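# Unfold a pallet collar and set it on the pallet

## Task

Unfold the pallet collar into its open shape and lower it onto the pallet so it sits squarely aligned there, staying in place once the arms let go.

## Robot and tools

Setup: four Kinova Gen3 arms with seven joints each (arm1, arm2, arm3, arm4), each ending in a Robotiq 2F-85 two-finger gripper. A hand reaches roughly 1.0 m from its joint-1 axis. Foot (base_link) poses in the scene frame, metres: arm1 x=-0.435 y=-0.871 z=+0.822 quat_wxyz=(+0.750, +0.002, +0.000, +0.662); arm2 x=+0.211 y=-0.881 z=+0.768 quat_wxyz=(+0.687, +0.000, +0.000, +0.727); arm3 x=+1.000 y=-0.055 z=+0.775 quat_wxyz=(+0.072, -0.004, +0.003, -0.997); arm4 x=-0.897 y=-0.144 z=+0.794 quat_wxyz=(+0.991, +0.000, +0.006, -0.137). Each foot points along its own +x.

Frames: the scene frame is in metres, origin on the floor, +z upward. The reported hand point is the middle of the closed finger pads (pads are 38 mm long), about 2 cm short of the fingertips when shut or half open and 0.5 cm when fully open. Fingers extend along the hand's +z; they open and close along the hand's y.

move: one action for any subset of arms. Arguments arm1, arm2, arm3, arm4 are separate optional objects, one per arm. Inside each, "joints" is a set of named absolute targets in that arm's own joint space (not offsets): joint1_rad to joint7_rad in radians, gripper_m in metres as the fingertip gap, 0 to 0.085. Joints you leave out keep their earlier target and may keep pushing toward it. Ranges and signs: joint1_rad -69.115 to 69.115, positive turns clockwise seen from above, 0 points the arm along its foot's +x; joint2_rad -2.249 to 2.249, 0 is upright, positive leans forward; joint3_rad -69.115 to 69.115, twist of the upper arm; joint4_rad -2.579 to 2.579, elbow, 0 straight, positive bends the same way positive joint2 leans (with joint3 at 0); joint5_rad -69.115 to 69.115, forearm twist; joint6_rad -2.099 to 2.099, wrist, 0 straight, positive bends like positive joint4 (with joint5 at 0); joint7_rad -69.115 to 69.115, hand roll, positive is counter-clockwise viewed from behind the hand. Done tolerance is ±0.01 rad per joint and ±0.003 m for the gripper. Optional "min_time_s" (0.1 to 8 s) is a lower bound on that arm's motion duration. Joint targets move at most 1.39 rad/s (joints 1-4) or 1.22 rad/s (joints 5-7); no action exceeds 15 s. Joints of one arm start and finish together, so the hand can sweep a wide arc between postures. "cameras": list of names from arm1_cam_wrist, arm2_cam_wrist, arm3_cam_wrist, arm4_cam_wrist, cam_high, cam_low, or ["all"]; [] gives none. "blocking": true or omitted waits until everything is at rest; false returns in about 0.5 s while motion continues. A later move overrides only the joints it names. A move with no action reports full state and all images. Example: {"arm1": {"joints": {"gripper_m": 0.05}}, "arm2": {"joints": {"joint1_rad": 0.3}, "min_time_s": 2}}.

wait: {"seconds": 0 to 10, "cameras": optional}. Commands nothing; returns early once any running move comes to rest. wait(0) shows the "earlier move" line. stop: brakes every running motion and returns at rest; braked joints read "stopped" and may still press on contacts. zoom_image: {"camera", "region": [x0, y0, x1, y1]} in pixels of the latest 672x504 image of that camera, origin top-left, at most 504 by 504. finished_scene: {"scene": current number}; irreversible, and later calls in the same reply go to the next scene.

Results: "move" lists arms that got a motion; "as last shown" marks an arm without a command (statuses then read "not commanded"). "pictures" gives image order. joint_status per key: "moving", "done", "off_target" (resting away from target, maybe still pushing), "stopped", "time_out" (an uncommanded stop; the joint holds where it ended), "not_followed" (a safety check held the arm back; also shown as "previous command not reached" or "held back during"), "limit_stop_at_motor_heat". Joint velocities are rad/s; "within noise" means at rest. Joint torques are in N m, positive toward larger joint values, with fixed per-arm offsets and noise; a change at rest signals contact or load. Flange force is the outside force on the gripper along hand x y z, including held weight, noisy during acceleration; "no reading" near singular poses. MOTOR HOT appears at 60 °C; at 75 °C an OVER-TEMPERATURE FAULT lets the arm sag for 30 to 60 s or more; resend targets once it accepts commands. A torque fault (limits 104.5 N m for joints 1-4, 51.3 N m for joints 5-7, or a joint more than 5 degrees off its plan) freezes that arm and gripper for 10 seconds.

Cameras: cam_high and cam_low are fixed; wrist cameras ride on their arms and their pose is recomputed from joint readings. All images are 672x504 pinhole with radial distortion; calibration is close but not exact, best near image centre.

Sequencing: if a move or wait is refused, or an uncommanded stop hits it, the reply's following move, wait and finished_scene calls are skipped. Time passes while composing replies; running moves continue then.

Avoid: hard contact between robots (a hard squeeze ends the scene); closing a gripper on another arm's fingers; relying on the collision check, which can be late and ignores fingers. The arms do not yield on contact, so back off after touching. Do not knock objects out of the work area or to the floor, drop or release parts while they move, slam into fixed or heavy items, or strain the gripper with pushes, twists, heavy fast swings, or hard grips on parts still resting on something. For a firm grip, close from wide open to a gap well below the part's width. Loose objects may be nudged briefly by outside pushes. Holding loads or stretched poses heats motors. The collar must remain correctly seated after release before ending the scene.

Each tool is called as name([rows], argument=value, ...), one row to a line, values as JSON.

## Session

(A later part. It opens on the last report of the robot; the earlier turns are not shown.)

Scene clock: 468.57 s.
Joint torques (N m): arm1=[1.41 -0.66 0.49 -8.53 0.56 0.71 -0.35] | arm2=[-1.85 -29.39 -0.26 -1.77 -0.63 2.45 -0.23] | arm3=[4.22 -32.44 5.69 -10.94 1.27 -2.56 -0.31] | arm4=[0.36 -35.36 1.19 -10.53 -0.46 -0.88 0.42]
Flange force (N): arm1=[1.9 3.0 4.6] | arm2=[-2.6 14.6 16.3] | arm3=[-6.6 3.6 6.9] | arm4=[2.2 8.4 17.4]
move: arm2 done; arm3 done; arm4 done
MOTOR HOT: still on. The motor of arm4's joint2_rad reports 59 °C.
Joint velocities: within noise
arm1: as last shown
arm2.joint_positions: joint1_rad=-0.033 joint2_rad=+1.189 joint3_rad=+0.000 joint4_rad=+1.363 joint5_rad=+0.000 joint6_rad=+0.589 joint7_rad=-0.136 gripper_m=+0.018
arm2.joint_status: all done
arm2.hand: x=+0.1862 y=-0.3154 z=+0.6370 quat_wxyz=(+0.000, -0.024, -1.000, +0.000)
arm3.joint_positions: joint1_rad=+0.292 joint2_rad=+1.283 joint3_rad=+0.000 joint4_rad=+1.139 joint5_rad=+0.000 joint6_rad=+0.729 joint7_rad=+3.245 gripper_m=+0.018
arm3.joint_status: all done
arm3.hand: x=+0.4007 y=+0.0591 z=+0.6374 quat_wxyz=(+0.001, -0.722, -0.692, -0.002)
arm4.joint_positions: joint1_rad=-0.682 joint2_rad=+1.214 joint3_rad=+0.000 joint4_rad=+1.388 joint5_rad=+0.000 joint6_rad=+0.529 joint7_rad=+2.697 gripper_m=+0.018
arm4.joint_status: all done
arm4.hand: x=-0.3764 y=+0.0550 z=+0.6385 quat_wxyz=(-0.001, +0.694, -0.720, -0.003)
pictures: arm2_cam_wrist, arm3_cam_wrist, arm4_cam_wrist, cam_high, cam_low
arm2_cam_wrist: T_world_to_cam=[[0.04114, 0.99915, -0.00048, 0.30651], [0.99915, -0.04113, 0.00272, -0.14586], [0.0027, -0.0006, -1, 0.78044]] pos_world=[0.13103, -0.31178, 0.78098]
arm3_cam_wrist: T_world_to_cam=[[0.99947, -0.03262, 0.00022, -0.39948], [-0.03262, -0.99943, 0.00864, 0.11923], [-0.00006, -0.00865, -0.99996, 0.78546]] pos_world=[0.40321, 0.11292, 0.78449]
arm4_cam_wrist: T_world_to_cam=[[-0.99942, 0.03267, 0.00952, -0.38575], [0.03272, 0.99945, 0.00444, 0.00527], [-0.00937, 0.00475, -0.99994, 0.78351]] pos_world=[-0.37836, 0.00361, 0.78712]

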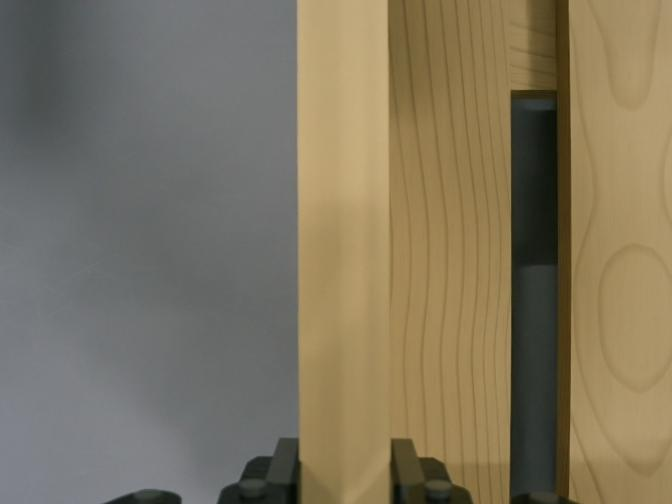

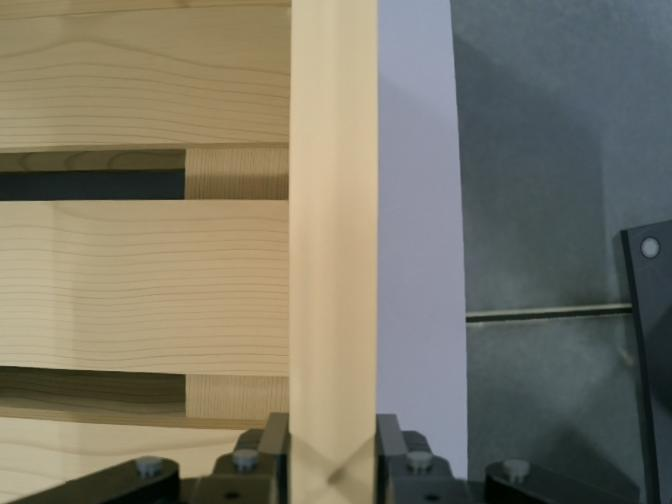

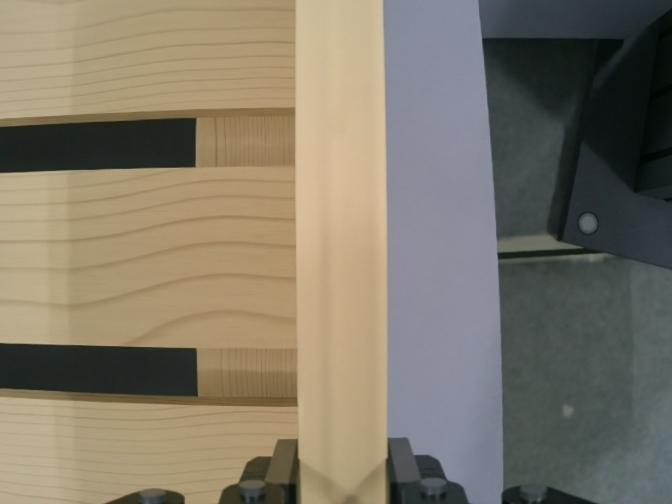

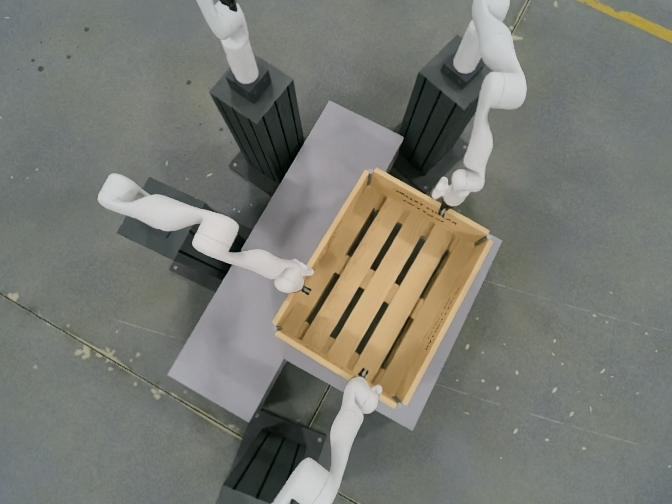

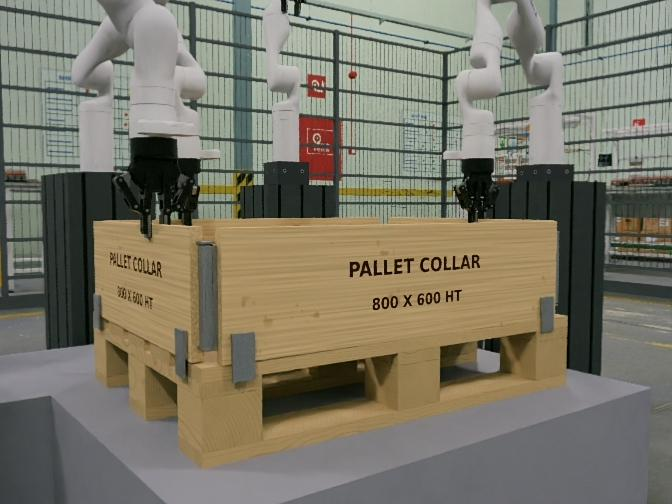

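move(arm2={"joints":{"joint2_rad":1.1906,"joint4_rad":1.3627,"joint6_rad":0.5883},"min_time_s":0.6}, arm3={"joints":{"joint2_rad":1.2841,"joint4_rad":1.1379,"joint6_rad":0.7287},"min_time_s":0.6}, arm4={"joints":{"joint2_rad":1.2157,"joint4_rad":1.3873,"joint6_rad":0.5285},"min_time_s":0.6}, cameras=[])

move(arm2={"joints":{"gripper_m":0.05}}, arm3={"joints":{"gripper_m":0.05}}, arm4={"joints":{"gripper_m":0.05}}, cameras=["cam_low", "cam_high"])

Scene clock: 471.93 s.
Joint torques (N m): arm1=[1.46 -0.65 0.52 -8.56 0.56 0.76 -0.34] | arm2=[-2.53 -24.23 -1.16 -1.38 -0.83 1.54 -0.26] | arm3=[2.96 -29.44 4.42 -11.15 0.71 -3.53 -0.43] | arm4=[1.67 -29.73 2.61 -10.26 -0.1 -1.98 0.4]
Flange force (N): arm1=[1.8 3.1 4.9] | arm2=[-4.1 12.3 5.2] | arm3=[-4.8 6.9 -0.2] | arm4=[1.0 11.7 4.7]
move: arm2 done; arm3 done; arm4 done
MOTOR HOT: still on. The motor of arm4's joint2_rad reports 60 °C.
Joint velocities: within noise
arm1: as last shown
arm2.joint_positions: joint1_rad=-0.033 joint2_rad=+1.191 joint3_rad=+0.000 joint4_rad=+1.363 joint5_rad=+0.000 joint6_rad=+0.588 joint7_rad=-0.136 gripper_m=+0.018
arm2.joint_status: all done
arm2.hand: x=+0.1862 y=-0.3154 z=+0.6363 quat_wxyz=(+0.000, -0.024, -1.000, +0.000)
arm3.joint_positions: joint1_rad=+0.292 joint2_rad=+1.284 joint3_rad=+0.000 joint4_rad=+1.138 joint5_rad=+0.000 joint6_rad=+0.729 joint7_rad=+3.245 gripper_m=+0.018
arm3.joint_status: all done
arm3.hand: x=+0.4008 y=+0.0592 z=+0.6368 quat_wxyz=(+0.001, -0.722, -0.692, -0.002)
arm4.joint_positions: joint1_rad=-0.682 joint2_rad=+1.216 joint3_rad=+0.000 joint4_rad=+1.387 joint5_rad=+0.000 joint6_rad=+0.528 joint7_rad=+2.697 gripper_m=+0.018
arm4.joint_status: all done
arm4.hand: x=-0.3764 y=+0.0550 z=+0.6377 quat_wxyz=(-0.001, +0.694, -0.720, -0.003)

Scene clock: 472.87 s.
Joint torques (N m): arm1=[1.43 -0.65 0.49 -8.55 0.54 0.72 -0.37] | arm2=[-0.97 -24.53 0.94 -3.65 0.09 -0.05 0.08] | arm3=[0.4 -23.04 1.75 -4.96 -0.18 -0.3 -0.25] | arm4=[1.51 -22.87 2.43 -4.37 -0.14 0.68 0.31]
Flange force (N): arm1=[1.9 2.9 4.7] | arm2=[-1.2 7.1 2.0] | arm3=[0.5 -2.2 -3.6] | arm4=[-1.9 3.5 -0.8]
move: arm2 done; arm3 done; arm4 done
MOTOR HOT: still on. The motor of arm4's joint2_rad reports 60 °C.
Joint velocities: within noise
arm1: as last shown
arm2.joint_positions: joint1_rad=-0.033 joint2_rad=+1.191 joint3_rad=+0.000 joint4_rad=+1.363 joint5_rad=+0.000 joint6_rad=+0.588 joint7_rad=-0.136 gripper_m=+0.050
arm2.joint_status: all done
arm2.hand: x=+0.1862 y=-0.3155 z=+0.6363 quat_wxyz=(+0.000, -0.024, -1.000, +0.000)
arm3.joint_positions: joint1_rad=+0.292 joint2_rad=+1.284 joint3_rad=+0.000 joint4_rad=+1.138 joint5_rad=+0.000 joint6_rad=+0.729 joint7_rad=+3.245 gripper_m=+0.050
arm3.joint_status: all done
arm3.hand: x=+0.4008 y=+0.0592 z=+0.6368 quat_wxyz=(+0.001, -0.722, -0.692, -0.002)
arm4.joint_positions: joint1_rad=-0.682 joint2_rad=+1.216 joint3_rad=+0.000 joint4_rad=+1.387 joint5_rad=+0.000 joint6_rad=+0.529 joint7_rad=+2.697 gripper_m=+0.050
arm4.joint_status: all done
arm4.hand: x=-0.3764 y=+0.0549 z=+0.6377 quat_wxyz=(-0.001, +0.694, -0.720, -0.003)
pictures: cam_high, cam_low

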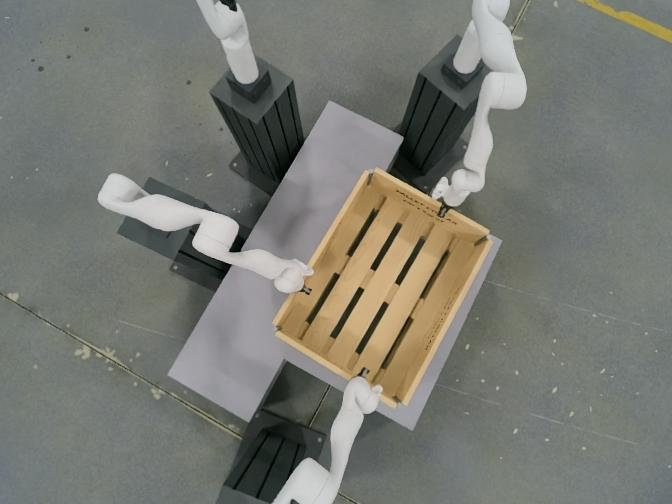

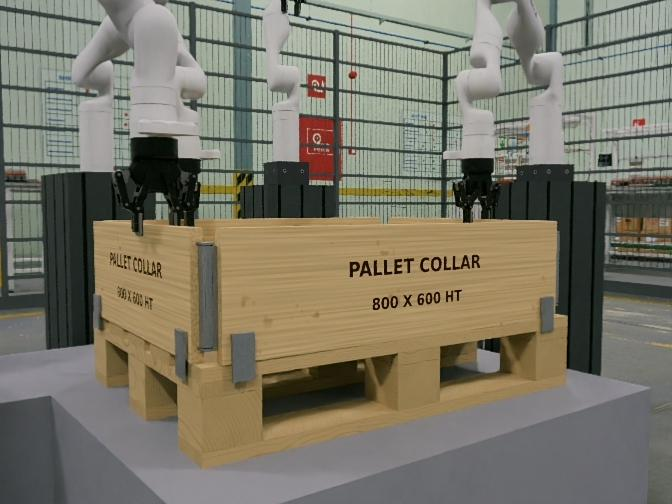

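move(arm2={"joints":{"joint2_rad":1.1357,"joint4_rad":1.3821,"joint6_rad":0.6237},"min_time_s":1.5}, arm3={"joints":{"joint2_rad":1.2323,"joint4_rad":1.16,"joint6_rad":0.7584},"min_time_s":1.5}, arm4={"joints":{"joint2_rad":1.1608,"joint4_rad":1.4109,"joint6_rad":0.5597},"min_time_s":1.5}, cameras=["cam_low", "cam_high", "arm2_cam_wrist", "arm3_cam_wrist", "arm4_cam_wrist"])

zoom_image(camera="cam_low", region=[150, 300, 290, 400])

zoom_image(camera="cam_low", region=[440, 260, 600, 360])

zoom_image(camera="cam_low", region=[70, 270, 170, 350])

Scene clock: 476.23 s.
Joint torques (N m): arm1=[1.45 -0.68 0.47 -8.54 0.56 0.71 -0.34] | arm2=[-0.9 -24.25 0.93 -3.9 0.08 0 0.09] | arm3=[0.4 -22.91 1.76 -5.16 -0.19 -0.32 -0.22] | arm4=[1.54 -22.75 2.41 -4.58 -0.16 0.69 0.29]
Flange force (N): arm1=[1.9 2.9 4.6] | arm2=[-1.1 6.9 1.5] | arm3=[0.4 -2.0 -3.8] | arm4=[-2.0 3.3 -0.6]
move: arm2 done; arm3 done; arm4 done
MOTOR HOT: still on. The motor of arm4's joint2_rad reports 59 °C.
Joint velocities: within noise
arm1: as last shown
arm2.joint_positions: joint1_rad=-0.033 joint2_rad=+1.136 joint3_rad=+0.000 joint4_rad=+1.382 joint5_rad=+0.000 joint6_rad=+0.624 joint7_rad=-0.136 gripper_m=+0.050
arm2.joint_status: all done
arm2.hand: x=+0.1862 y=-0.3154 z=+0.6639 quat_wxyz=(+0.000, -0.024, -1.000, +0.000)
arm3.joint_positions: joint1_rad=+0.292 joint2_rad=+1.232 joint3_rad=+0.000 joint4_rad=+1.160 joint5_rad=+0.000 joint6_rad=+0.758 joint7_rad=+3.245 gripper_m=+0.050
arm3.joint_status: all done
arm3.hand: x=+0.4008 y=+0.0590 z=+0.6638 quat_wxyz=(+0.001, -0.722, -0.692, -0.002)
arm4.joint_positions: joint1_rad=-0.682 joint2_rad=+1.161 joint3_rad=+0.000 joint4_rad=+1.411 joint5_rad=+0.000 joint6_rad=+0.560 joint7_rad=+2.697 gripper_m=+0.050
arm4.joint_status: all done
arm4.hand: x=-0.3763 y=+0.0548 z=+0.6643 quat_wxyz=(-0.001, +0.694, -0.720, -0.003)
pictures: arm2_cam_wrist, arm3_cam_wrist, arm4_cam_wrist, cam_high, cam_low
arm2_cam_wrist: T_world_to_cam=[[0.04124, 0.99915, -0.00039, 0.30642], [0.99915, -0.04123, 0.00272, -0.14606], [0.0027, -0.0005, -1, 0.80737]] pos_world=[0.13112, -0.31178, 0.80788]
arm3_cam_wrist: T_world_to_cam=[[0.99947, -0.03272, 0.00032, -0.39966], [-0.03272, -0.99943, 0.00864, 0.11894], [0.00004, -0.00865, -0.99996, 0.81171]] pos_world=[0.40331, 0.11282, 0.81079]
arm4_cam_wrist: T_world_to_cam=[[-0.99942, 0.03267, 0.00952, -0.38589], [0.03272, 0.99945, 0.00444, 0.00526], [-0.00937, 0.00475, -0.99994, 0.80921]] pos_world=[-0.37826, 0.00351, 0.81282]

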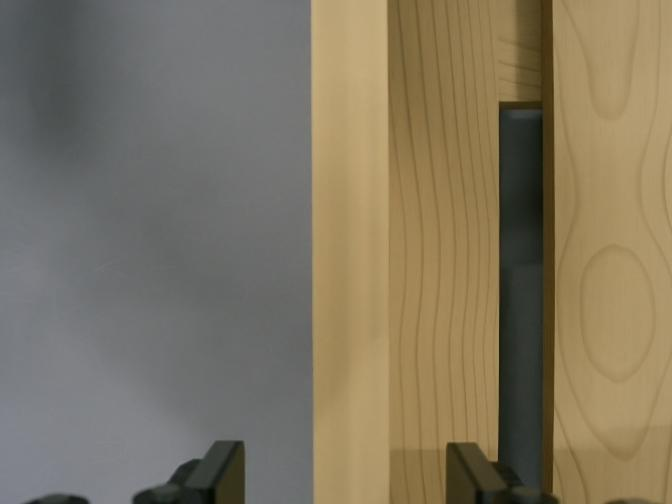

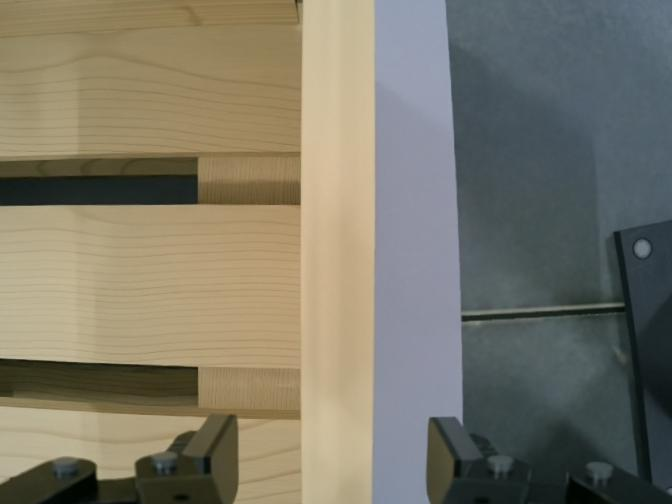

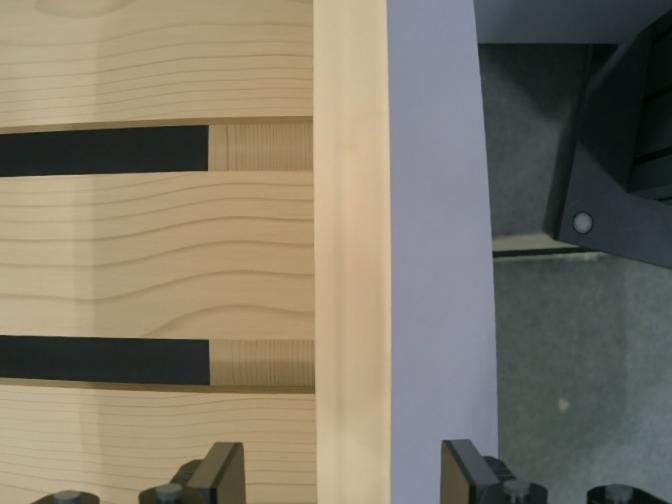

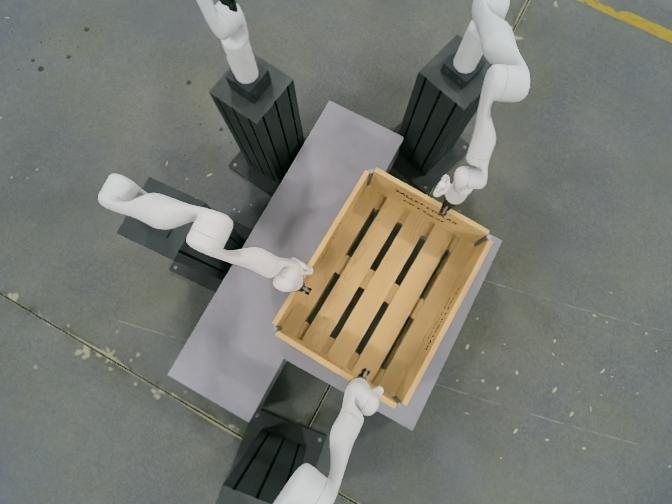

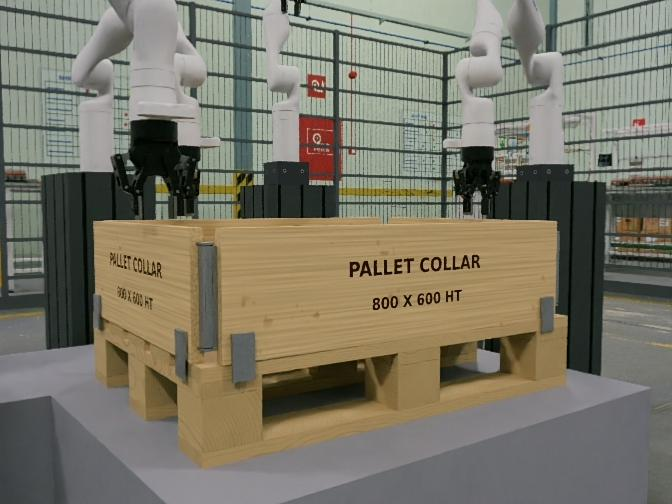

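Scaled by 3.600 from the camera's image (finer frame: 960x720).

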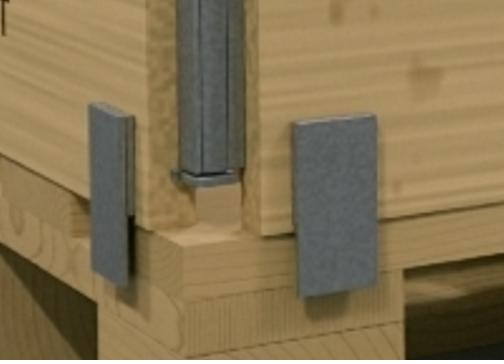

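Scaled by 3.150 from the camera's image (finer frame: 960x720).

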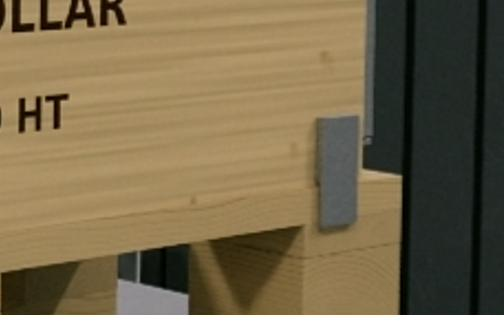

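Scaled by 5.040 from the camera's image (finer frame: 960x720).

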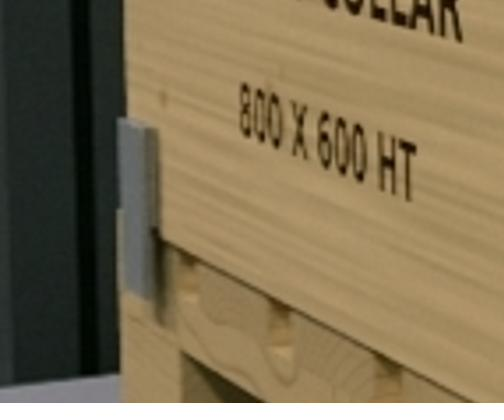

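finished_scene(scene=2)

The scene is finished: the task was done.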